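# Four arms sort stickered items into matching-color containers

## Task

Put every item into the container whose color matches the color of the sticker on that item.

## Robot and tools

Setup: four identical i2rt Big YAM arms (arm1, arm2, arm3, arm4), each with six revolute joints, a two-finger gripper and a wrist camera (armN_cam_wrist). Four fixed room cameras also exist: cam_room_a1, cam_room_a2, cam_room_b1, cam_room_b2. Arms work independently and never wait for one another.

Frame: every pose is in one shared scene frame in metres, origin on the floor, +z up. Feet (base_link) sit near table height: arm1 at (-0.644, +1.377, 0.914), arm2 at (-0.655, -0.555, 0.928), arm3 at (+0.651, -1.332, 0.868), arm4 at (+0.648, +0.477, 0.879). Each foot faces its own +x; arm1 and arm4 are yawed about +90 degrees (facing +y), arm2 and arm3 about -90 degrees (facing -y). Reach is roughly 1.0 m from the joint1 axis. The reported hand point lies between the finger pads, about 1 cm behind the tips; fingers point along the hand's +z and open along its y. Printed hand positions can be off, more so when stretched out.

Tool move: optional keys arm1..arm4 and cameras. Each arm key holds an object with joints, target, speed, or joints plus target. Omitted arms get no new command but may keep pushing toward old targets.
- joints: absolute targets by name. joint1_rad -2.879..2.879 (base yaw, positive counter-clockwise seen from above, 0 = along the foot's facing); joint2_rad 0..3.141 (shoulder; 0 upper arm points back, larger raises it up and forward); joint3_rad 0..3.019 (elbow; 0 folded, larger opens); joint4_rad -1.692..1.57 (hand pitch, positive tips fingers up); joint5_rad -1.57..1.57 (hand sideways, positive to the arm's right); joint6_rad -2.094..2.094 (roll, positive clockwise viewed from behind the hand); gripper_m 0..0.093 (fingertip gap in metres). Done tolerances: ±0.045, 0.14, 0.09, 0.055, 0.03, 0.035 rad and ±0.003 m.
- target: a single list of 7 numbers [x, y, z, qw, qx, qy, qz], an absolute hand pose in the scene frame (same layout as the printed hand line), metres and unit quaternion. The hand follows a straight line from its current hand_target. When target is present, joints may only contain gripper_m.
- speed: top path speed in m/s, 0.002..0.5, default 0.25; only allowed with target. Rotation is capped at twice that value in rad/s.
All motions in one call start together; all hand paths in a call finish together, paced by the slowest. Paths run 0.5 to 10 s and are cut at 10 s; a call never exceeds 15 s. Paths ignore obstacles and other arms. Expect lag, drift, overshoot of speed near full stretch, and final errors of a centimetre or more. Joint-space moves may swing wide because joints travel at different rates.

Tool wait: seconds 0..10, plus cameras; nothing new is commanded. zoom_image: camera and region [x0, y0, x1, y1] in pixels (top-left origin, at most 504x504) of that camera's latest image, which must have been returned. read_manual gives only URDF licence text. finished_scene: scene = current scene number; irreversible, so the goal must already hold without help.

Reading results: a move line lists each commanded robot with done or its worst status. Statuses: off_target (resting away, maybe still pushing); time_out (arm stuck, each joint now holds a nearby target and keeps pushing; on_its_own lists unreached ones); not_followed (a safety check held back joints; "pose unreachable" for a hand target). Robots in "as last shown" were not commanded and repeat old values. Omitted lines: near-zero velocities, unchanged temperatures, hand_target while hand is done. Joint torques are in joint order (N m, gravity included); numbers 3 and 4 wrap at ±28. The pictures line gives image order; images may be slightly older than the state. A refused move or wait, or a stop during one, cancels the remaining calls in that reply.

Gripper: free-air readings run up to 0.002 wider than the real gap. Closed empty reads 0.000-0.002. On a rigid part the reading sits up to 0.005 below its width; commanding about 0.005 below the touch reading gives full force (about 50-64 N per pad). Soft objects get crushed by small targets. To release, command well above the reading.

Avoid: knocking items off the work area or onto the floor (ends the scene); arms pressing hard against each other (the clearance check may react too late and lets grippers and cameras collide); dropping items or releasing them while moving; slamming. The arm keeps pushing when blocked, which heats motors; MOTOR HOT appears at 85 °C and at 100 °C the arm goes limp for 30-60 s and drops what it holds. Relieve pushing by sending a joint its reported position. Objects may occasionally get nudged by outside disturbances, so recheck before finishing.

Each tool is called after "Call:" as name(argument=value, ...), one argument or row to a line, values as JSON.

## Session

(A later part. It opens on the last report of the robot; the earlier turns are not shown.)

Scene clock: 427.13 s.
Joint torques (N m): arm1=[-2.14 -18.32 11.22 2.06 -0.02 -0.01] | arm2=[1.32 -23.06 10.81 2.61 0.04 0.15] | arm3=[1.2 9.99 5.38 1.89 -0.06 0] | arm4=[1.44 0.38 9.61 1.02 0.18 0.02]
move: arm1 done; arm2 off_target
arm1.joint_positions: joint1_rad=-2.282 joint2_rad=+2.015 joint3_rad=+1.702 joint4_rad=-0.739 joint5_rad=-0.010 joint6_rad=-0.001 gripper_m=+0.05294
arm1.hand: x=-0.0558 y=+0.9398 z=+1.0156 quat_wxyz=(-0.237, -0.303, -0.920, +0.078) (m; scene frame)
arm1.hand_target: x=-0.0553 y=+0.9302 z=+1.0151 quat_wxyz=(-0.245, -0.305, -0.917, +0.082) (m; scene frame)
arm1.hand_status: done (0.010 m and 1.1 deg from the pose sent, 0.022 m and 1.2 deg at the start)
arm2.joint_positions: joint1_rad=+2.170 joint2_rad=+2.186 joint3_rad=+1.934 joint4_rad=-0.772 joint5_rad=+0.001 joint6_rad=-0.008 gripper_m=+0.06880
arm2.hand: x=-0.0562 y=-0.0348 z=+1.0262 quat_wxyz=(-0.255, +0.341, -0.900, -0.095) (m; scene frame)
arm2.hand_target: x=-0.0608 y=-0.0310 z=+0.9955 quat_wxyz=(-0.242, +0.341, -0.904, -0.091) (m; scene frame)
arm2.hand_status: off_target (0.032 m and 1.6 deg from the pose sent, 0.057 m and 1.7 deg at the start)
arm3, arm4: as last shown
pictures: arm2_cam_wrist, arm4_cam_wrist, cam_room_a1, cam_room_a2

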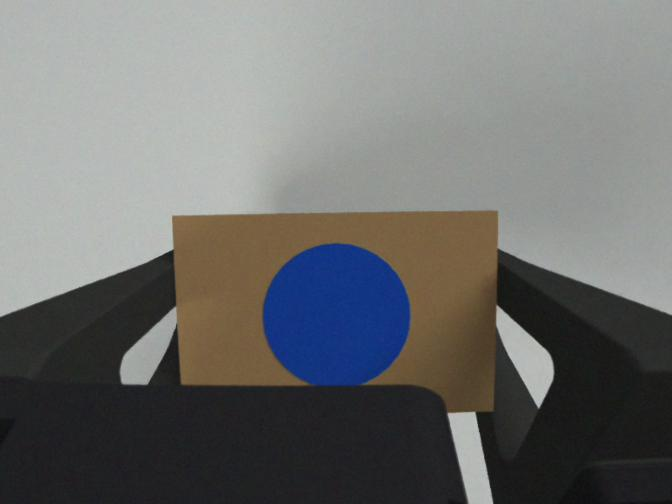

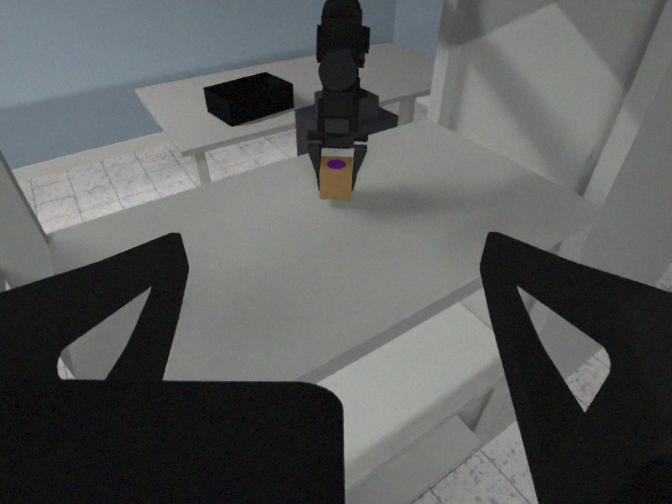

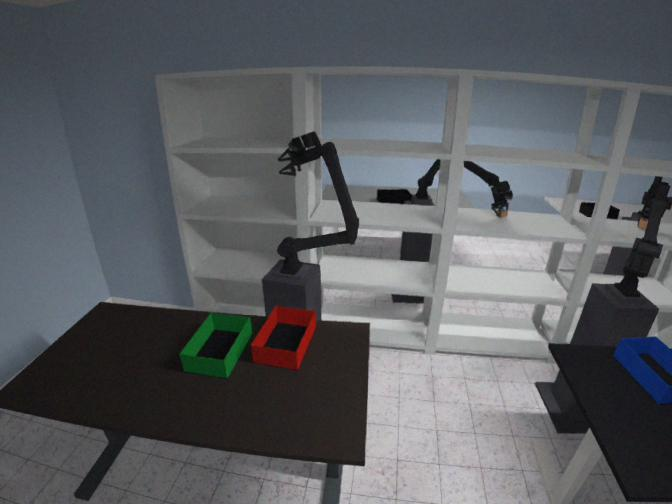

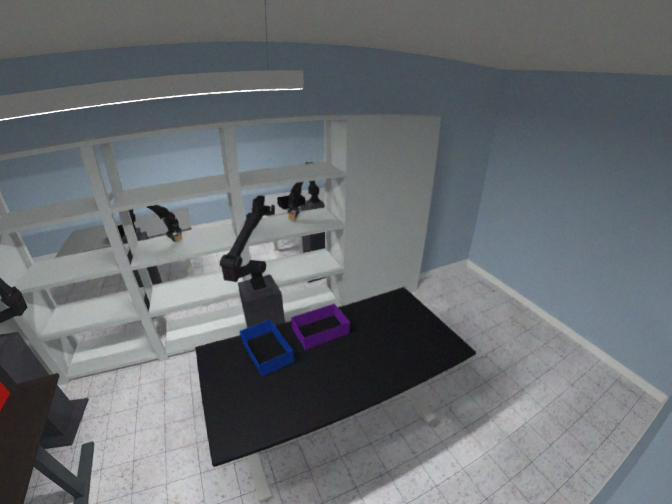

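Call:
move(
  arm1={"target":[-0.055,0.93,1.003,0.2456,0.3049,0.9166,-0.0817],"speed":0.1},
  arm2={"target":[-0.06,-0.03,0.98,0.2421,-0.3415,0.9035,0.0915],"speed":0.1},
  cameras=["arm4_cam_wrist","arm2_cam_wrist","arm1_cam_wrist"],
)

Call:
zoom_image(
  camera="arm4_cam_wrist",
  region=[240, 60, 440, 210],
)

Scene clock: 433.20 s.
Joint torques (N m): arm1=[-3.14 -17.49 11.08 1.89 -0.03 -0.04] | arm2=[1.38 -23.12 10.58 2.58 0.03 0.15] | arm3=[1.14 10.11 5.37 1.95 -0.05 0] | arm4=[0.79 0.32 9.69 1.07 0.16 0.02]
move: arm1 done; arm2 off_target
arm1.joint_positions: joint1_rad=-2.282 joint2_rad=+2.024 joint3_rad=+1.688 joint4_rad=-0.712 joint5_rad=-0.010 joint6_rad=-0.001 gripper_m=+0.05294
arm1.hand: x=-0.0554 y=+0.9395 z=+1.0055 quat_wxyz=(-0.239, -0.303, -0.919, +0.078) (m; scene frame)
arm1.hand_target: x=-0.0552 y=+0.9301 z=+1.0032 quat_wxyz=(-0.246, -0.305, -0.917, +0.082) (m; scene frame)
arm1.hand_status: done (0.010 m and 1.0 deg from the pose sent, 0.016 m and 1.1 deg at the start)
arm2.joint_positions: joint1_rad=+2.170 joint2_rad=+2.197 joint3_rad=+1.919 joint4_rad=-0.741 joint5_rad=+0.001 joint6_rad=-0.008 gripper_m=+0.06880
arm2.hand: x=-0.0553 y=-0.0339 z=+1.0141 quat_wxyz=(-0.257, +0.340, -0.899, -0.095) (m; scene frame)
arm2.hand_target: x=-0.0609 y=-0.0311 z=+0.9805 quat_wxyz=(-0.242, +0.341, -0.904, -0.091) (m; scene frame)
arm2.hand_status: off_target (0.035 m and 1.8 deg from the pose sent, 0.047 m and 1.6 deg at the start)
arm3, arm4: as last shown
pictures: arm1_cam_wrist, arm2_cam_wrist, arm4_cam_wrist

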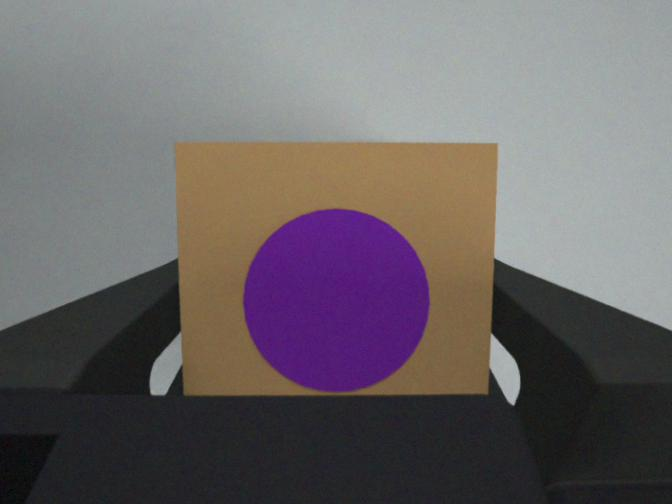

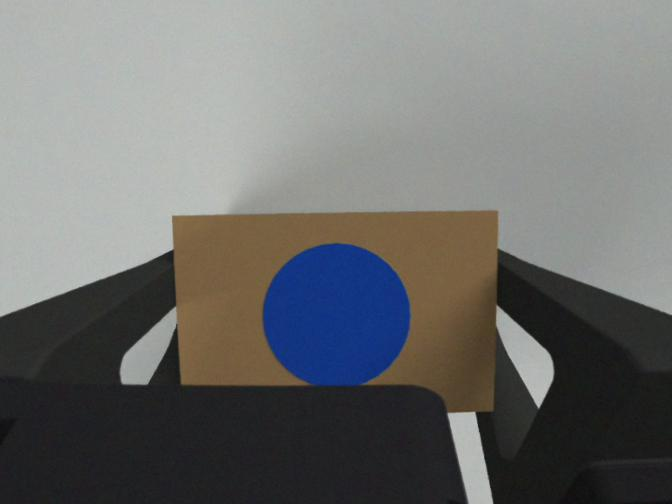

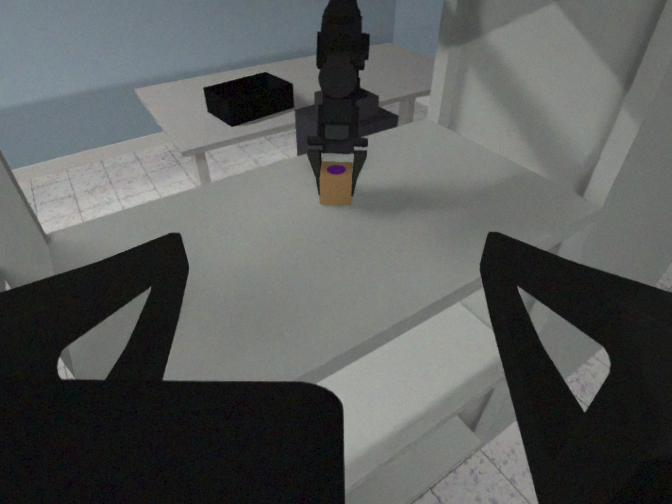

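Scaled by 2.520.

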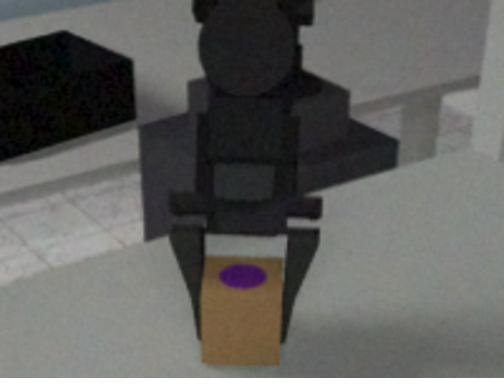

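Call:
move(
  arm1={"target":[-0.055,0.93,0.991,0.2456,0.3049,0.9166,-0.0817],"speed":0.08},
  arm2={"target":[-0.06,-0.03,0.965,0.2421,-0.3415,0.9035,0.0915],"speed":0.08},
  cameras=["arm4_cam_wrist","arm2_cam_wrist","arm1_cam_wrist"],
)

Call:
zoom_image(
  camera="arm4_cam_wrist",
  region=[240, 80, 440, 230],
)

Scene clock: 439.40 s.
Joint torques (N m): arm1=[-2.96 -16.73 10.4 1.92 -0.03 -0.05] | arm2=[1.38 -22.18 10.03 2.66 0.03 0.15] | arm3=[1.38 10.05 5.37 1.94 -0.03 -0.01] | arm4=[0.79 0.38 9.58 0.98 0.15 0.01]
move: arm1 off_target; arm2 off_target
arm1.joint_positions: joint1_rad=-2.283 joint2_rad=+2.027 joint3_rad=+1.679 joint4_rad=-0.685 joint5_rad=-0.010 joint6_rad=-0.001 gripper_m=+0.05294
arm1.hand: x=-0.0537 y=+0.9374 z=+1.0027 quat_wxyz=(-0.246, -0.303, -0.917, +0.081) (m; scene frame)
arm1.hand_target: x=-0.0553 y=+0.9302 z=+0.9911 quat_wxyz=(-0.246, -0.305, -0.917, +0.082) (m; scene frame)
arm1.hand_status: off_target (0.014 m and 0.3 deg from the pose sent, 0.017 m and 1.0 deg at the start)
arm2.joint_positions: joint1_rad=+2.170 joint2_rad=+2.198 joint3_rad=+1.906 joint4_rad=-0.710 joint5_rad=+0.001 joint6_rad=-0.008 gripper_m=+0.06880
arm2.hand: x=-0.0535 y=-0.0323 z=+1.0113 quat_wxyz=(-0.265, +0.339, -0.897, -0.098) (m; scene frame)
arm2.hand_target: x=-0.0616 y=-0.0318 z=+0.9661 quat_wxyz=(-0.242, +0.341, -0.904, -0.091) (m; scene frame)
arm2.hand_status: off_target (0.047 m and 2.8 deg from the pose sent, 0.050 m and 1.8 deg at the start)
arm3, arm4: as last shown
pictures: arm1_cam_wrist, arm2_cam_wrist, arm4_cam_wrist

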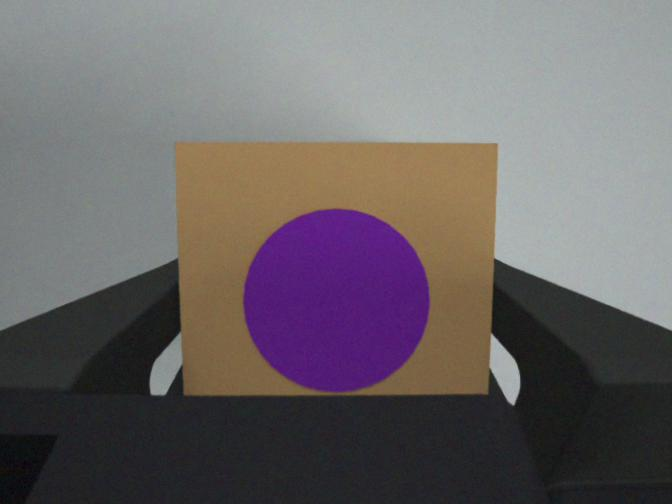

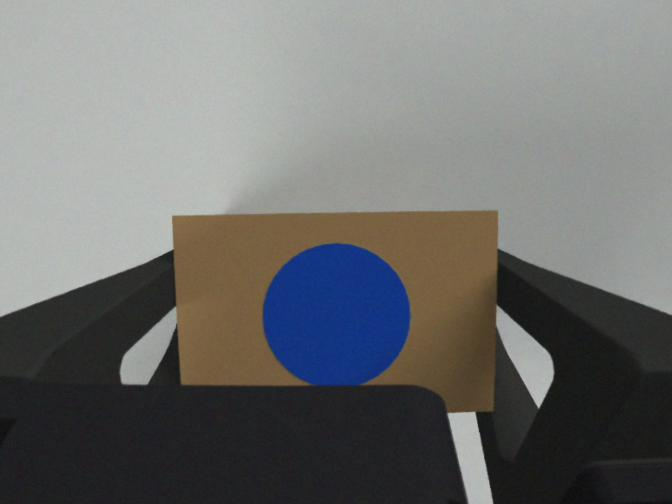

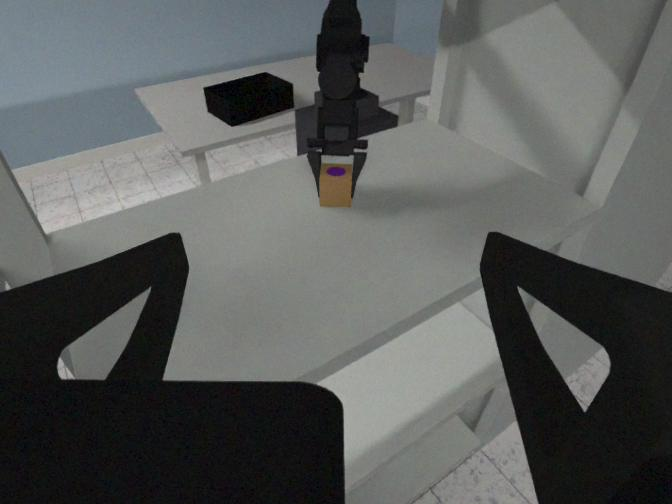

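Scaled by 2.520.

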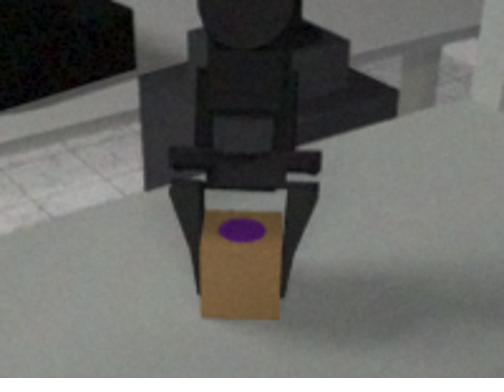

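Call:
move(
  arm1={"target":[-0.055,0.93,1.001,0.2456,0.3049,0.9166,-0.0817],"speed":0.08},
  arm2={"target":[-0.06,-0.03,0.982,0.2421,-0.3415,0.9035,0.0915],"speed":0.08},
  cameras=[],
)

Call:
move(
  arm1={"joints":{"gripper_m":0.093}},
  arm2={"joints":{"gripper_m":0.093}},
  cameras=["arm4_cam_wrist","arm2_cam_wrist","arm1_cam_wrist"],
)

Scene clock: 447.63 s.
Joint torques (N m): arm1=[-2.84 -18.14 11.71 1.13 -0.07 -0.02] | arm2=[1.38 -23.18 12.12 1.16 0.04 0.15] | arm3=[1.32 9.88 5.37 1.92 -0.06 0] | arm4=[1.26 0.15 9.76 1.03 0.17 0.01]
move: arm1 done; arm2 off_target
arm1.joint_positions: joint1_rad=-2.283 joint2_rad=+2.027 joint3_rad=+1.679 joint4_rad=-0.685 joint5_rad=-0.010 joint6_rad=-0.001 gripper_m=+0.05294
arm1.hand: x=-0.0537 y=+0.9374 z=+1.0027 quat_wxyz=(-0.246, -0.303, -0.917, +0.081) (m; scene frame)
arm1.hand_target: x=-0.0551 y=+0.9300 z=+1.0010 quat_wxyz=(-0.246, -0.305, -0.917, +0.082) (m; scene frame)
arm1.hand_status: done (0.008 m and 0.3 deg from the pose sent, 0.008 m and 0.3 deg at the start)
arm2.joint_positions: joint1_rad=+2.170 joint2_rad=+2.198 joint3_rad=+1.904 joint4_rad=-0.708 joint5_rad=+0.001 joint6_rad=-0.008 gripper_m=+0.06880
arm2.hand: x=-0.0537 y=-0.0325 z=+1.0105 quat_wxyz=(-0.265, +0.340, -0.897, -0.098) (m; scene frame)
arm2.hand_target: x=-0.0605 y=-0.0307 z=+0.9825 quat_wxyz=(-0.242, +0.341, -0.903, -0.091) (m; scene frame)
arm2.hand_status: off_target (0.029 m and 2.8 deg from the pose sent, 0.030 m and 2.8 deg at the start)
arm3, arm4: as last shown
pictures: none

Scene clock: 448.27 s.
Joint torques (N m): arm1=[-3.31 -17.73 11.62 1.21 -0.02 -0.04] | arm2=[1.38 -23.12 12.11 1.14 -0.14 0.14] | arm3=[1.2 9.88 5.34 1.99 -0.06 0] | arm4=[0.97 0.5 9.61 1.07 0.15 0.06]
move: arm1 done; arm2 done
arm1.joint_positions: joint1_rad=-2.285 joint2_rad=+2.027 joint3_rad=+1.679 joint4_rad=-0.685 joint5_rad=-0.010 joint6_rad=-0.001 gripper_m=+0.09296
arm1.joint_status: all done
arm1.hand: x=-0.0545 y=+0.9362 z=+1.0027 quat_wxyz=(-0.246, -0.304, -0.917, +0.081) (m; scene frame)
arm2.joint_positions: joint1_rad=+2.170 joint2_rad=+2.198 joint3_rad=+1.904 joint4_rad=-0.708 joint5_rad=+0.005 joint6_rad=-0.007 gripper_m=+0.09292
arm2.joint_status: all done
arm2.hand: x=-0.0532 y=-0.0330 z=+1.0105 quat_wxyz=(-0.265, +0.339, -0.897, -0.097) (m; scene frame)
arm3: as last shown
arm4.joint_positions: joint1_rad=+0.901 joint2_rad=+0.420 joint3_rad=+0.753 joint4_rad=-0.388 joint5_rad=-0.005 joint6_rad=-0.014 gripper_m=+0.09402
arm4.hand: x=+0.3962 y=+0.6572 z=+1.3380 quat_wxyz=(-0.209, +0.693, -0.215, -0.656) (m; scene frame)
pictures: arm1_cam_wrist, arm2_cam_wrist, arm4_cam_wrist

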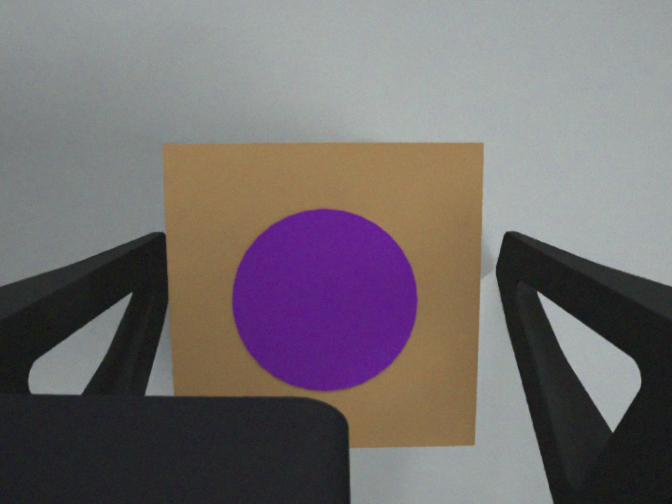

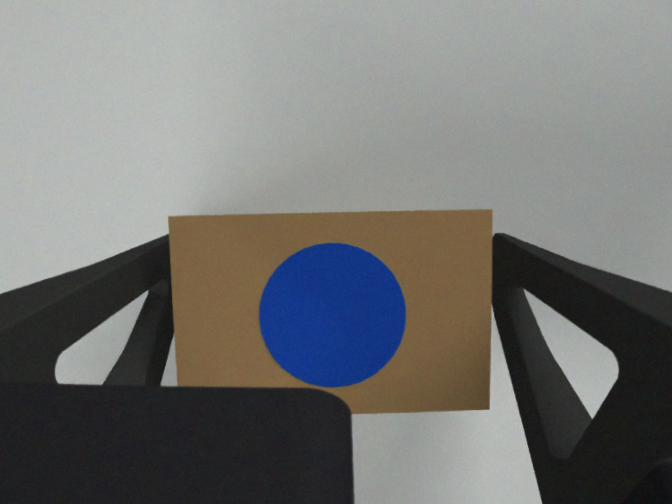

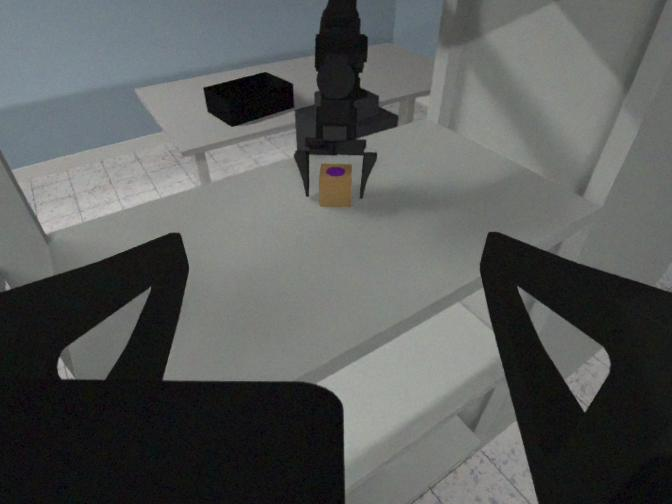

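Call:
move(
  arm1={"target":[-0.284,1.107,1.12,0.2456,0.3049,0.9166,-0.0817],"speed":0.2},
  arm2={"target":[-0.3175,-0.257,1.12,0.2421,-0.3415,0.9035,0.0915],"speed":0.2},
  arm4={"target":[0.25,0.735,1.2,0.1077,-0.8920,0.2958,0.3246],"speed":0.2},
  cameras=["arm4_cam_wrist","arm1_cam_wrist","arm2_cam_wrist"],
)

Call:
move(
  arm4={"target":[0.012,0.89,1.087,0.1077,-0.8920,0.2958,0.3246],"speed":0.2},
  cameras=["arm4_cam_wrist"],
)

Scene clock: 473.47 s.
Joint torques (N m): arm1=[-2.84 -7.12 11.21 0.76 0.04 -0.03] | arm2=[1.49 -10.7 10.37 1.28 -0.05 0.13] | arm3=[1.2 9.99 5.34 1.92 -0.05 -0.01] | arm4=[1.79 -8.94 13.41 0.58 0.15 0.19]
move: arm1 done; arm2 off_target; arm4 off_target
arm1.joint_positions: joint1_rad=-2.285 joint2_rad=+1.207 joint3_rad=+0.976 joint4_rad=-0.798 joint5_rad=-0.011 joint6_rad=+0.000 gripper_m=+0.09296
arm1.hand: x=-0.2808 y=+1.1078 z=+1.1181 quat_wxyz=(-0.248, -0.304, -0.916, +0.081) (m; scene frame)
arm1.hand_target: x=-0.2840 y=+1.1070 z=+1.1200 quat_wxyz=(-0.246, -0.305, -0.917, +0.082) (m; scene frame)
arm1.hand_status: done (0.004 m and 0.3 deg from the pose sent, 0.309 m and 0.2 deg at the start)
arm2.joint_positions: joint1_rad=+2.170 joint2_rad=+1.234 joint3_rad=+0.970 joint4_rad=-0.754 joint5_rad=+0.004 joint6_rad=-0.003 gripper_m=+0.09292
arm2.hand: x=-0.3088 y=-0.2556 z=+1.1311 quat_wxyz=(-0.258, +0.338, -0.900, -0.095) (m; scene frame)
arm2.hand_target: x=-0.3174 y=-0.2571 z=+1.1202 quat_wxyz=(-0.242, +0.341, -0.904, -0.091) (m; scene frame)
arm2.hand_status: off_target (0.014 m and 1.9 deg from the pose sent, 0.363 m and 2.8 deg at the start)
arm3: as last shown
arm4.joint_positions: joint1_rad=+0.958 joint2_rad=+1.155 joint3_rad=+1.116 joint4_rad=-0.873 joint5_rad=+0.064 joint6_rad=+0.054 gripper_m=+0.09402
arm4.hand: x=+0.2620 y=+0.7325 z=+1.1751 quat_wxyz=(-0.107, +0.899, -0.295, -0.307) (m; scene frame)
arm4.hand_target: x=+0.2510 y=+0.7344 z=+1.1999 quat_wxyz=(-0.108, +0.892, -0.296, -0.325) (m; scene frame)
arm4.hand_status: off_target (0.028 m and 2.2 deg from the pose sent, 0.216 m and 47.0 deg at the start)
pictures: arm1_cam_wrist, arm2_cam_wrist, arm4_cam_wrist

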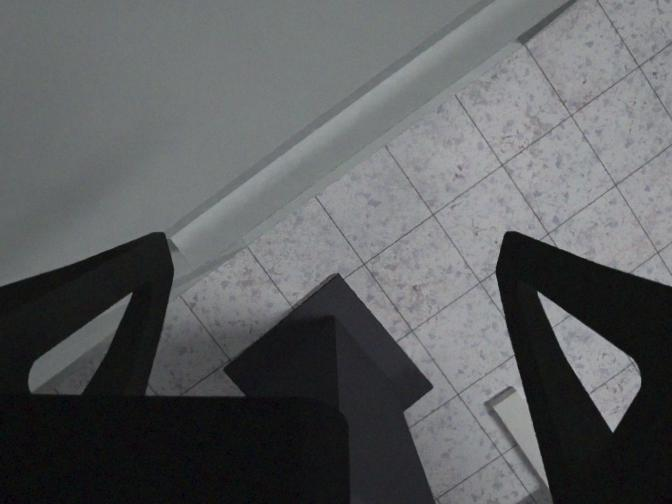

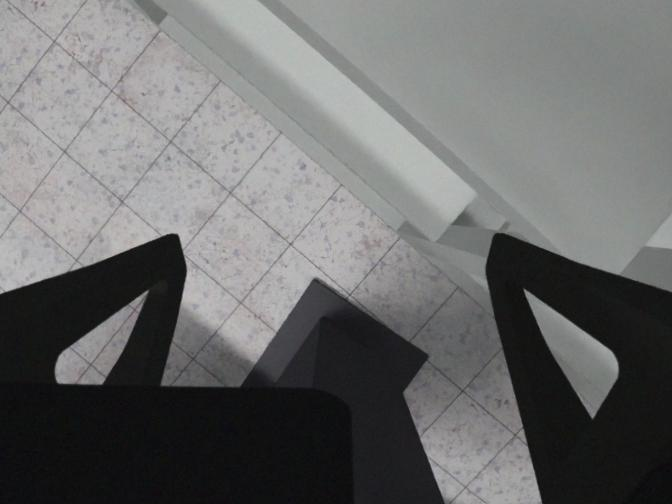

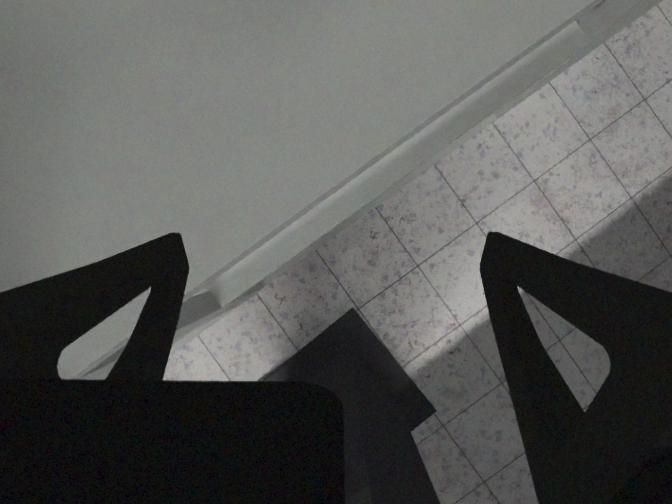

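Scene clock: 475.73 s.
Joint torques (N m): arm1=[-2.55 -7.06 11.21 0.87 0.04 -0.02] | arm2=[1.61 -10.64 10.4 1.28 -0.06 0.12] | arm3=[1.32 9.93 5.35 1.92 -0.04 -0.01] | arm4=[0.85 -20.78 13.15 0.85 0.02 0.07]
move: arm4 off_target
arm1, arm2, arm3: as last shown
arm4.joint_positions: joint1_rad=+0.958 joint2_rad=+1.923 joint3_rad=+1.722 joint4_rad=-0.704 joint5_rad=+0.059 joint6_rad=+0.054 gripper_m=+0.09402
arm4.hand: x=+0.0241 y=+0.8787 z=+1.0740 quat_wxyz=(-0.106, +0.898, -0.294, -0.311) (m; scene frame)
arm4.hand_target: x=+0.0130 y=+0.8894 z=+1.0869 quat_wxyz=(-0.108, +0.892, -0.296, -0.325) (m; scene frame)
arm4.hand_status: off_target (0.021 m and 1.7 deg from the pose sent, 0.308 m and 2.2 deg at the start)
pictures: arm4_cam_wrist

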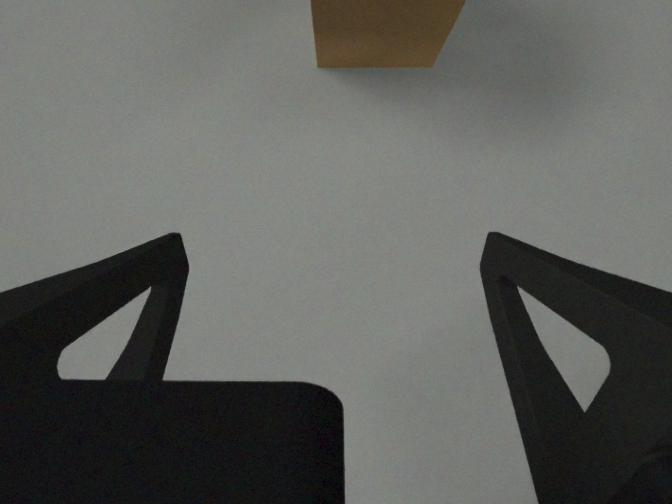

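Call:
move(
  arm4={"target":[0.0,0.922,1.083,0.1077,-0.8920,0.2958,0.3246],"speed":0.15},
  cameras=["arm4_cam_wrist"],
)

Scene clock: 489.80 s.
Joint torques (N m): arm1=[-2.55 -7.18 11.23 0.79 0.06 -0.05] | arm2=[1.55 -10.58 10.41 1.29 -0.06 0.12] | arm3=[1.2 10.05 5.37 1.98 -0.06 0] | arm4=[0.97 -21.13 13.23 0.64 0.03 -0.11]
move: arm4 off_target
arm1, arm2: as last shown
arm3.joint_positions: joint1_rad=+0.075 joint2_rad=+0.276 joint3_rad=+1.523 joint4_rad=-1.599 joint5_rad=-0.185 joint6_rad=-0.597 gripper_m=+0.09396
arm3.hand: x=+0.6803 y=-1.3506 z=+1.4452 quat_wxyz=(-0.326, -0.350, -0.735, +0.481) (m; scene frame)
arm4.joint_positions: joint1_rad=+0.925 joint2_rad=+1.992 joint3_rad=+1.836 joint4_rad=-0.730 joint5_rad=+0.039 joint6_rad=+0.048 gripper_m=+0.09402
arm4.hand: x=+0.0116 y=+0.9130 z=+1.0791 quat_wxyz=(-0.105, +0.892, -0.302, -0.320) (m; scene frame)
arm4.hand_target: x=+0.0007 y=+0.9214 z=+1.0827 quat_wxyz=(-0.108, +0.892, -0.296, -0.325) (m; scene frame)
arm4.hand_status: off_target (0.015 m and 0.9 deg from the pose sent, 0.050 m and 1.7 deg at the start)
pictures: arm4_cam_wrist

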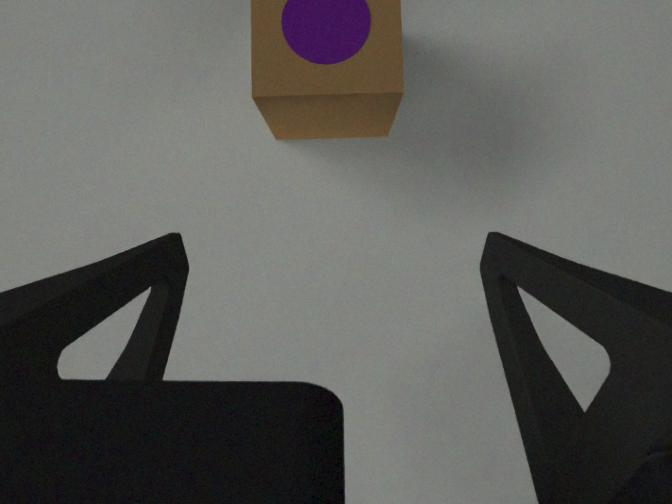

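Call:
move(
  arm4={"target":[-0.075,0.979,1.01,0.1077,-0.8920,0.2958,0.3246],"speed":0.12},
  cameras=["arm4_cam_wrist"],
)

Scene clock: 500.23 s.
Joint torques (N m): arm1=[-2.08 -7.24 11.12 1.02 0.03 0] | arm2=[1.44 -10.52 10.39 1.28 -0.06 0.12] | arm3=[1.26 9.99 5.38 1.96 -0.05 -0.02] | arm4=[0.73 -24.88 13.33 0.59 -0.03 -0.06]
move: arm4 off_target
arm1, arm2, arm3: as last shown
arm4.joint_positions: joint1_rad=+0.924 joint2_rad=+2.325 joint3_rad=+2.236 joint4_rad=-0.785 joint5_rad=+0.034 joint6_rad=+0.039 gripper_m=+0.09402
arm4.hand: x=-0.0697 y=+0.9668 z=+1.0183 quat_wxyz=(-0.106, +0.891, -0.297, -0.326) (m; scene frame)
arm4.hand_target: x=-0.0740 y=+0.9784 z=+1.0099 quat_wxyz=(-0.108, +0.892, -0.296, -0.325) (m; scene frame)
arm4.hand_status: off_target (0.016 m and 0.3 deg from the pose sent, 0.129 m and 0.9 deg at the start)
pictures: arm4_cam_wrist

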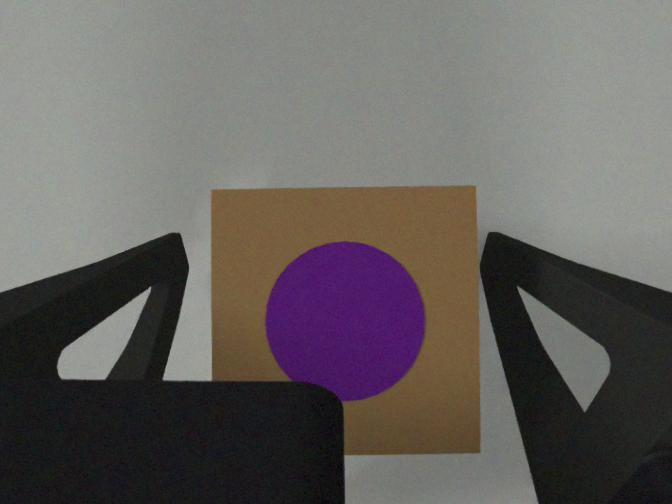

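Call:
move(
  arm4={"target":[-0.07,0.975,0.994,0.1077,-0.8920,0.2958,0.3246],"speed":0.1},
  cameras=[],
)

Call:
move(
  arm4={"joints":{"gripper_m":0.042}},
  cameras=["arm4_cam_wrist"],
)

Scene clock: 506.00 s.
Joint torques (N m): arm1=[-1.96 -6.95 11.19 0.83 0.02 -0.01] | arm2=[1.55 -10.58 10.41 1.29 -0.07 0.12] | arm3=[1.2 10.11 5.38 1.95 -0.04 0] | arm4=[0.5 -26.23 9.1 1.74 0.01 -0.06]
move: arm4 off_target
arm1, arm2, arm3: as last shown
arm4.joint_positions: joint1_rad=+0.923 joint2_rad=+2.325 joint3_rad=+2.225 joint4_rad=-0.763 joint5_rad=+0.034 joint6_rad=+0.039 gripper_m=+0.09402
arm4.hand: x=-0.0710 y=+0.9681 z=+1.0161 quat_wxyz=(-0.108, +0.889, -0.297, -0.331) (m; scene frame)
arm4.hand_target: x=-0.0693 y=+0.9745 z=+0.9941 quat_wxyz=(-0.108, +0.892, -0.296, -0.324) (m; scene frame)
arm4.hand_status: off_target (0.023 m and 0.8 deg from the pose sent, 0.026 m and 0.3 deg at the start)
pictures: none

Scene clock: 506.60 s.
Joint torques (N m): arm1=[-2.61 -6.65 11.28 0.94 0.05 0.02] | arm2=[1.49 -10.52 10.39 1.29 -0.06 0.13] | arm3=[1.26 10.05 5.39 1.98 -0.04 -0.01] | arm4=[0.44 -26.34 9.07 1.65 -0.01 -0.05]
move: arm4 off_target
arm1, arm2, arm3: as last shown
arm4.joint_positions: joint1_rad=+0.923 joint2_rad=+2.325 joint3_rad=+2.225 joint4_rad=-0.762 joint5_rad=+0.034 joint6_rad=+0.039 gripper_m=+0.05346
arm4.joint_status: gripper_m off_target (ended at +0.05348, target +0.04200)
arm4.hand: x=-0.0712 y=+0.9681 z=+1.0163 quat_wxyz=(-0.108, +0.889, -0.297, -0.331) (m; scene frame)
pictures: arm4_cam_wrist

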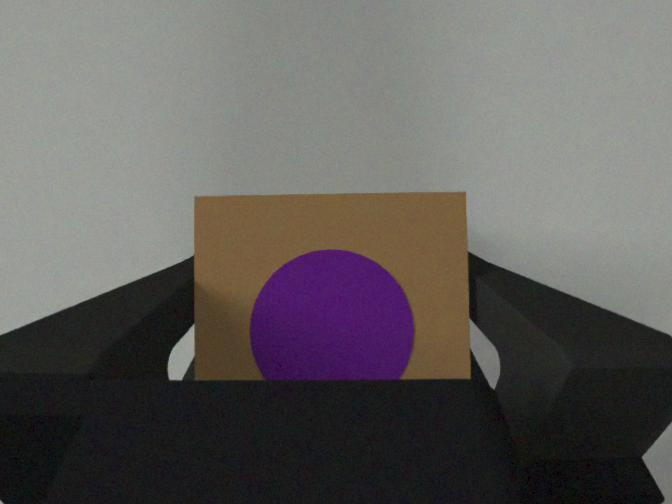

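Call:
move(
  arm4={"target":[0.25,0.735,1.17,0.1077,-0.8920,0.2958,0.3246],"speed":0.25},
  cameras=["arm4_cam_wrist"],
)

Call:
move(
  arm4={"joints":{"joint1_rad":-1.058,"joint2_rad":0.9,"joint3_rad":1.3,"joint4_rad":-1.3,"joint5_rad":0,"joint6_rad":0}},
  cameras=["arm4_cam_wrist"],
)

Scene clock: 527.73 s.
Joint torques (N m): arm1=[-2.26 -6.07 11.23 0.61 0.11 0.01] | arm2=[1.55 -10.64 10.37 1.29 -0.05 0.13] | arm3=[1.2 10.17 5.35 1.96 -0.04 -0.01] | arm4=[1.2 -8.88 9.35 0.73 0.22 0.17]
move: arm4 done
arm1, arm2, arm3: as last shown
arm4.joint_positions: joint1_rad=+0.959 joint2_rad=+1.160 joint3_rad=+1.100 joint4_rad=-0.797 joint5_rad=+0.061 joint6_rad=+0.054 gripper_m=+0.05346
arm4.hand: x=+0.2513 y=+0.7381 z=+1.1763 quat_wxyz=(-0.112, +0.890, -0.292, -0.333) (m; scene frame)
arm4.hand_target: x=+0.2501 y=+0.7349 z=+1.1701 quat_wxyz=(-0.108, +0.892, -0.296, -0.325) (m; scene frame)
arm4.hand_status: done (0.007 m and 1.2 deg from the pose sent, 0.426 m and 0.9 deg at the start)
pictures: arm4_cam_wrist

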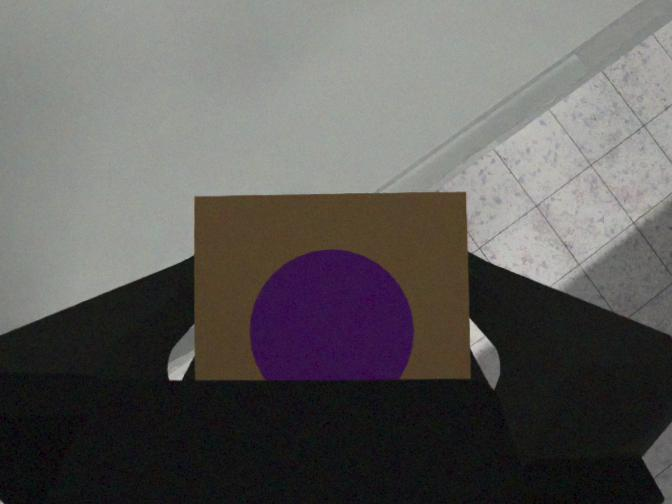

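Scene clock: 529.73 s.
Joint torques (N m): arm1=[-1.9 -6.89 11.23 0.8 0.02 -0.01] | arm2=[1.49 -10.7 10.39 1.31 -0.06 0.12] | arm3=[1.14 9.99 5.38 1.98 -0.04 -0.01] | arm4=[0.21 -5.66 10 0.69 0.08 -0.07]
move: arm4 done
arm1, arm2, arm3: as last shown
arm4.joint_positions: joint1_rad=-1.056 joint2_rad=+0.910 joint3_rad=+1.284 joint4_rad=-1.290 joint5_rad=+0.001 joint6_rad=+0.013 gripper_m=+0.05352
arm4.joint_status: all done
arm4.hand: x=+0.9431 y=+0.6666 z=+1.2927 quat_wxyz=(-0.305, +0.261, -0.911, -0.091) (m; scene frame)
pictures: arm4_cam_wrist

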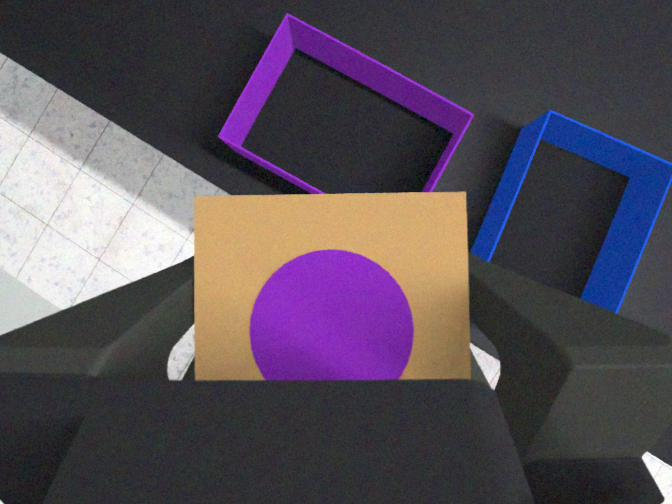

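Call:
move(
  arm4={"target":[1.10,0.76,0.9,0.3279,-0.2669,0.9010,0.0971],"speed":0.25},
  cameras=["arm4_cam_wrist","cam_room_a2"],
)

Call:
zoom_image(
  camera="cam_room_a2",
  region=[220, 240, 400, 390],
)

Scene clock: 549.33 s.
Joint torques (N m): arm1=[-2.08 -7.06 11.23 0.79 0.04 0.01] | arm2=[1.49 -10.64 10.4 1.29 -0.06 0.12] | arm3=[1.26 9.93 5.35 1.92 -0.06 0] | arm4=[0.32 -14.56 7.69 1.7 -0.04 -0.09]
move: arm4 off_target
arm1.joint_positions: joint1_rad=-2.285 joint2_rad=+1.207 joint3_rad=+0.976 joint4_rad=-0.798 joint5_rad=-0.011 joint6_rad=+0.000 gripper_m=+0.09296
arm1.hand: x=-0.2808 y=+1.1078 z=+1.1181 quat_wxyz=(-0.248, -0.304, -0.916, +0.081) (m; scene frame)
arm2.joint_positions: joint1_rad=+2.170 joint2_rad=+1.234 joint3_rad=+0.970 joint4_rad=-0.754 joint5_rad=+0.004 joint6_rad=-0.003 gripper_m=+0.09292
arm2.hand: x=-0.3088 y=-0.2556 z=+1.1311 quat_wxyz=(-0.258, +0.338, -0.900, -0.095) (m; scene frame)
arm3: as last shown
arm4.joint_positions: joint1_rad=-1.062 joint2_rad=+1.665 joint3_rad=+0.782 joint4_rad=-0.026 joint5_rad=-0.010 joint6_rad=-0.002 gripper_m=+0.05352
arm4.hand: x=+1.0852 y=+0.7559 z=+0.8878 quat_wxyz=(-0.308, +0.266, -0.909, -0.094) (m; scene frame)
arm4.hand_target: x=+1.0996 y=+0.7598 z=+0.9004 quat_wxyz=(-0.328, +0.267, -0.901, -0.097) (m; scene frame)
arm4.hand_status: off_target (0.020 m and 2.5 deg from the pose sent, 0.433 m and 3.0 deg at the start)
pictures: arm4_cam_wrist, cam_room_a2

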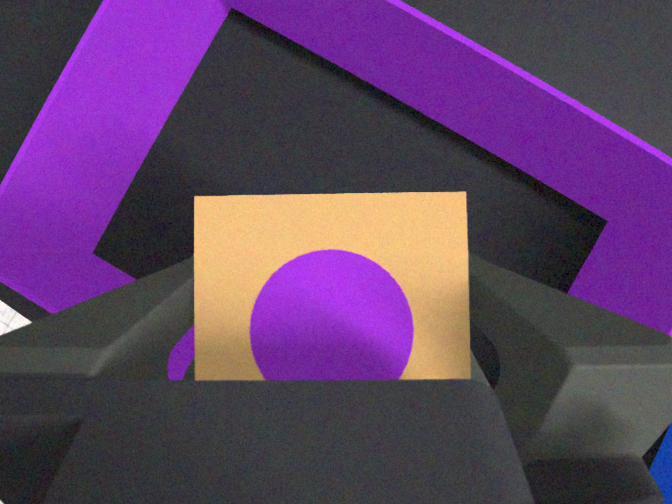

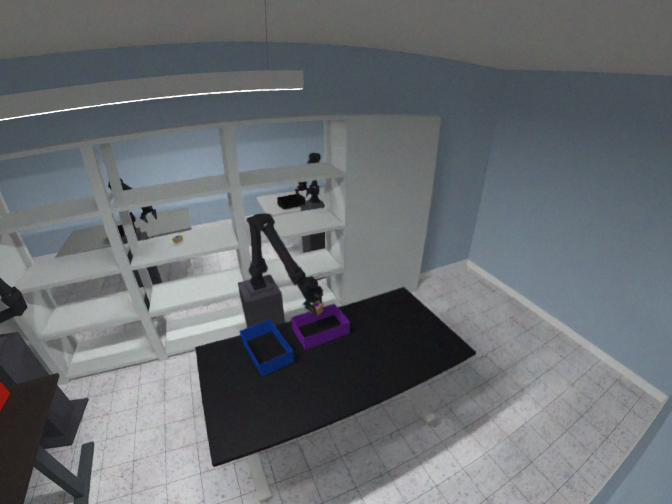

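Scaled by 2.800.

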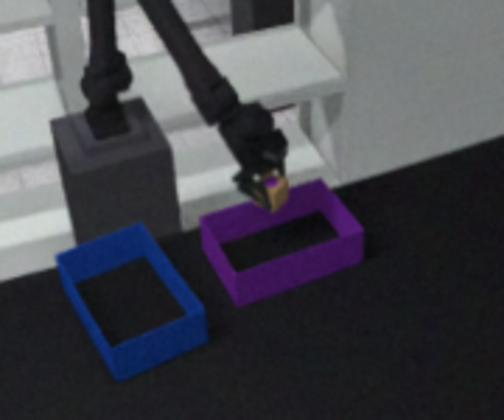

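Call:
move(
  arm4={"target":[1.112,0.761,0.785,0.3279,-0.2669,0.9010,0.0971],"speed":0.15},
  cameras=["arm4_cam_wrist","cam_room_a2"],
)

Call:
zoom_image(
  camera="cam_room_a2",
  region=[220, 240, 400, 390],
)

Scene clock: 563.87 s.
Joint torques (N m): arm1=[-3.14 -7.36 11.19 0.85 0.03 -0.03] | arm2=[1.49 -10.58 10.36 1.31 -0.06 0.12] | arm3=[1.2 9.99 5.33 1.96 -0.05 -0.01] | arm4=[0.26 -15.38 6.06 1.66 -0.07 -0.06]
move: arm4 off_target
arm1, arm2, arm3: as last shown
arm4.joint_positions: joint1_rad=-1.076 joint2_rad=+1.977 joint3_rad=+0.783 joint4_rad=+0.288 joint5_rad=-0.018 joint6_rad=-0.011 gripper_m=+0.05352
arm4.hand: x=+1.0943 y=+0.7549 z=+0.7788 quat_wxyz=(-0.310, +0.266, -0.908, -0.094) (m; scene frame)
arm4.hand_target: x=+1.1115 y=+0.7605 z=+0.7855 quat_wxyz=(-0.328, +0.267, -0.901, -0.097) (m; scene frame)
arm4.hand_status: off_target (0.020 m and 2.3 deg from the pose sent, 0.106 m and 2.5 deg at the start)
pictures: arm4_cam_wrist, cam_room_a2

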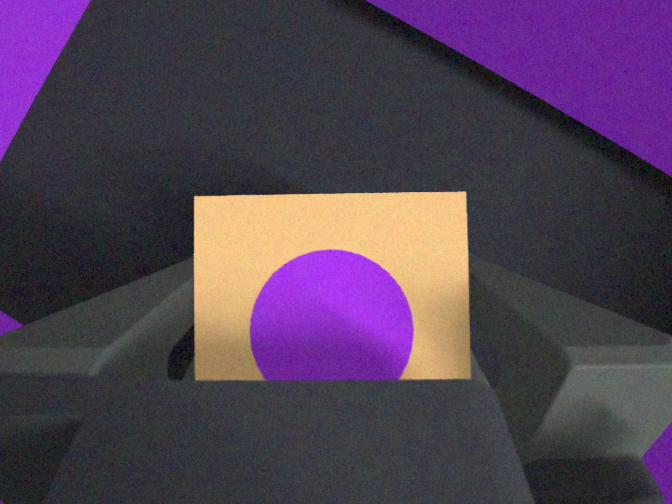

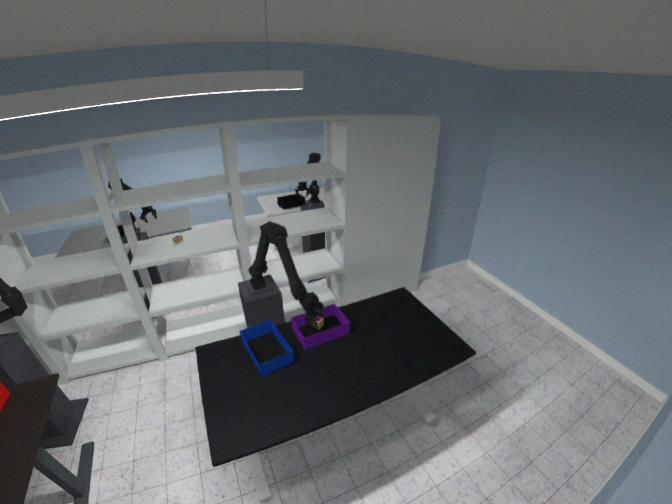

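Scaled by 2.800.

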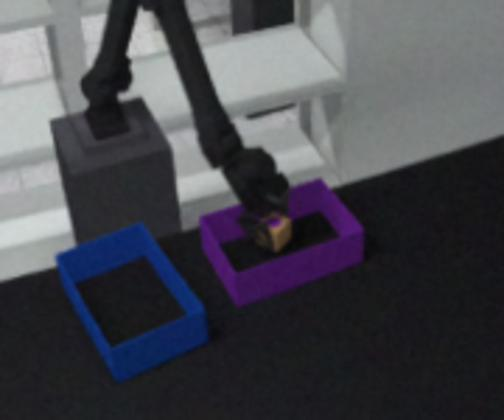

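Call:
move(
  arm4={"target":[1.116,0.762,0.762,0.3279,-0.2669,0.9010,0.0971],"speed":0.1},
  cameras=[],
)

Call:
move(
  arm4={"target":[1.116,0.762,0.748,0.3279,-0.2669,0.9010,0.0971],"speed":0.08},
  cameras=["arm4_cam_wrist"],
)

Scene clock: 568.83 s.
Joint torques (N m): arm1=[-2.61 -6.18 11.29 0.85 0.05 0.01] | arm2=[1.49 -10.7 10.37 1.29 -0.05 0.12] | arm3=[1.38 10.05 5.34 1.95 -0.05 0] | arm4=[0.03 -15.09 5.72 1.58 -0.05 -0.04]
move: arm4 off_target
arm1, arm2: as last shown
arm3.joint_positions: joint1_rad=+0.075 joint2_rad=+0.276 joint3_rad=+1.523 joint4_rad=-1.599 joint5_rad=-0.185 joint6_rad=-0.597 gripper_m=+0.09396
arm3.hand: x=+0.6803 y=-1.3506 z=+1.4452 quat_wxyz=(-0.326, -0.350, -0.735, +0.481) (m; scene frame)
arm4.joint_positions: joint1_rad=-1.078 joint2_rad=+2.039 joint3_rad=+0.805 joint4_rad=+0.338 joint5_rad=-0.020 joint6_rad=-0.013 gripper_m=+0.05352
arm4.hand: x=+1.1003 y=+0.7576 z=+0.7609 quat_wxyz=(-0.314, +0.265, -0.907, -0.096) (m; scene frame)
arm4.hand_target: x=+1.1156 y=+0.7617 z=+0.7625 quat_wxyz=(-0.328, +0.267, -0.901, -0.097) (m; scene frame)
arm4.hand_status: off_target (0.016 m and 1.8 deg from the pose sent, 0.028 m and 2.3 deg at the start)
pictures: none

Scene clock: 569.80 s.
Joint torques (N m): arm1=[-2.32 -7.41 11.21 0.84 0 0.02] | arm2=[1.49 -10.64 10.39 1.28 -0.06 0.12] | arm3=[1.38 9.93 5.37 1.95 -0.05 -0.01] | arm4=[0.32 -15.15 5.42 1.66 -0.03 -0.09]
move: arm4 off_target
arm1, arm2, arm3: as last shown
arm4.joint_positions: joint1_rad=-1.078 joint2_rad=+2.077 joint3_rad=+0.813 joint4_rad=+0.371 joint5_rad=-0.020 joint6_rad=-0.013 gripper_m=+0.05352
arm4.hand: x=+1.1016 y=+0.7583 z=+0.7490 quat_wxyz=(-0.315, +0.265, -0.906, -0.096) (m; scene frame)
arm4.hand_target: x=+1.1155 y=+0.7616 z=+0.7484 quat_wxyz=(-0.328, +0.267, -0.901, -0.097) (m; scene frame)
arm4.hand_status: off_target (0.015 m and 1.6 deg from the pose sent, 0.021 m and 1.8 deg at the start)
pictures: arm4_cam_wrist

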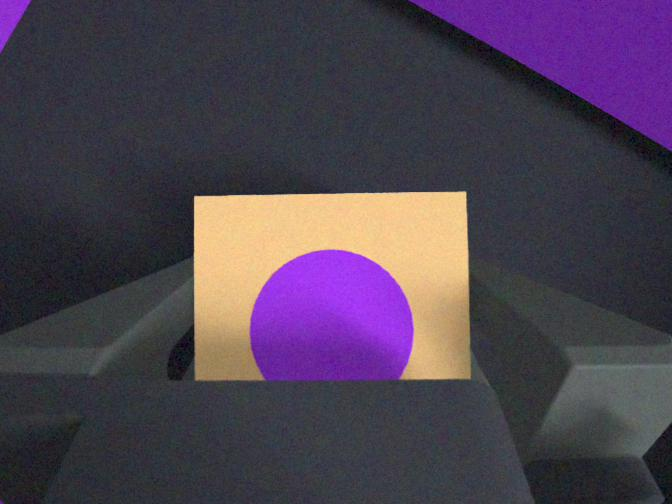

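Tracking freely, no contact yet. Step on.

Call:
move(
  arm4={"target":[1.116,0.762,0.735,0.3279,-0.2669,0.9010,0.0971],"speed":0.08},
  cameras=[],
)

Call:
move(
  arm4={"target":[1.116,0.762,0.723,0.3279,-0.2669,0.9010,0.0971],"speed":0.08},
  cameras=["arm4_cam_wrist"],
)

Scene clock: 574.20 s.
Joint torques (N m): arm1=[-2.43 -6.77 11.28 0.75 0.03 0.01] | arm2=[1.49 -10.52 10.37 1.29 -0.06 0.12] | arm3=[1.2 10.11 5.35 1.96 -0.05 0] | arm4=[-0.03 -14.86 5.07 1.59 -0.04 -0.06]
move: arm4 off_target
arm1, arm2, arm3: as last shown
arm4.joint_positions: joint1_rad=-1.078 joint2_rad=+2.110 joint3_rad=+0.825 joint4_rad=+0.402 joint5_rad=-0.020 joint6_rad=-0.017 gripper_m=+0.05352
arm4.hand: x=+1.1048 y=+0.7602 z=+0.7401 quat_wxyz=(-0.320, +0.266, -0.904, -0.097) (m; scene frame)
arm4.hand_target: x=+1.1156 y=+0.7617 z=+0.7353 quat_wxyz=(-0.328, +0.267, -0.901, -0.097) (m; scene frame)
arm4.hand_status: off_target (0.012 m and 1.0 deg from the pose sent, 0.020 m and 1.6 deg at the start)
pictures: none

Scene clock: 575.17 s.
Joint torques (N m): arm1=[-2.67 -7.18 11.14 0.84 0.05 0] | arm2=[1.55 -10.64 10.44 1.32 -0.05 0.12] | arm3=[1.26 9.88 5.35 1.91 -0.04 0] | arm4=[0.09 -14.39 4.46 1.44 -0.05 -0.06]
move: arm4 off_target
arm1, arm2, arm3: as last shown
arm4.joint_positions: joint1_rad=-1.078 joint2_rad=+2.127 joint3_rad=+0.838 joint4_rad=+0.435 joint5_rad=-0.020 joint6_rad=-0.017 gripper_m=+0.05352
arm4.hand: x=+1.1125 y=+0.7650 z=+0.7397 quat_wxyz=(-0.333, +0.265, -0.899, -0.100) (m; scene frame)
arm4.hand_target: x=+1.1152 y=+0.7615 z=+0.7234 quat_wxyz=(-0.328, +0.267, -0.901, -0.097) (m; scene frame)
arm4.hand_status: off_target (0.017 m and 0.8 deg from the pose sent, 0.021 m and 1.0 deg at the start)
pictures: arm4_cam_wrist

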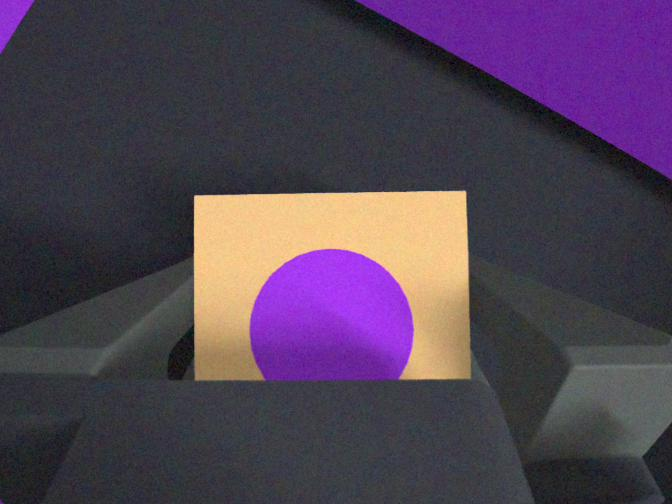

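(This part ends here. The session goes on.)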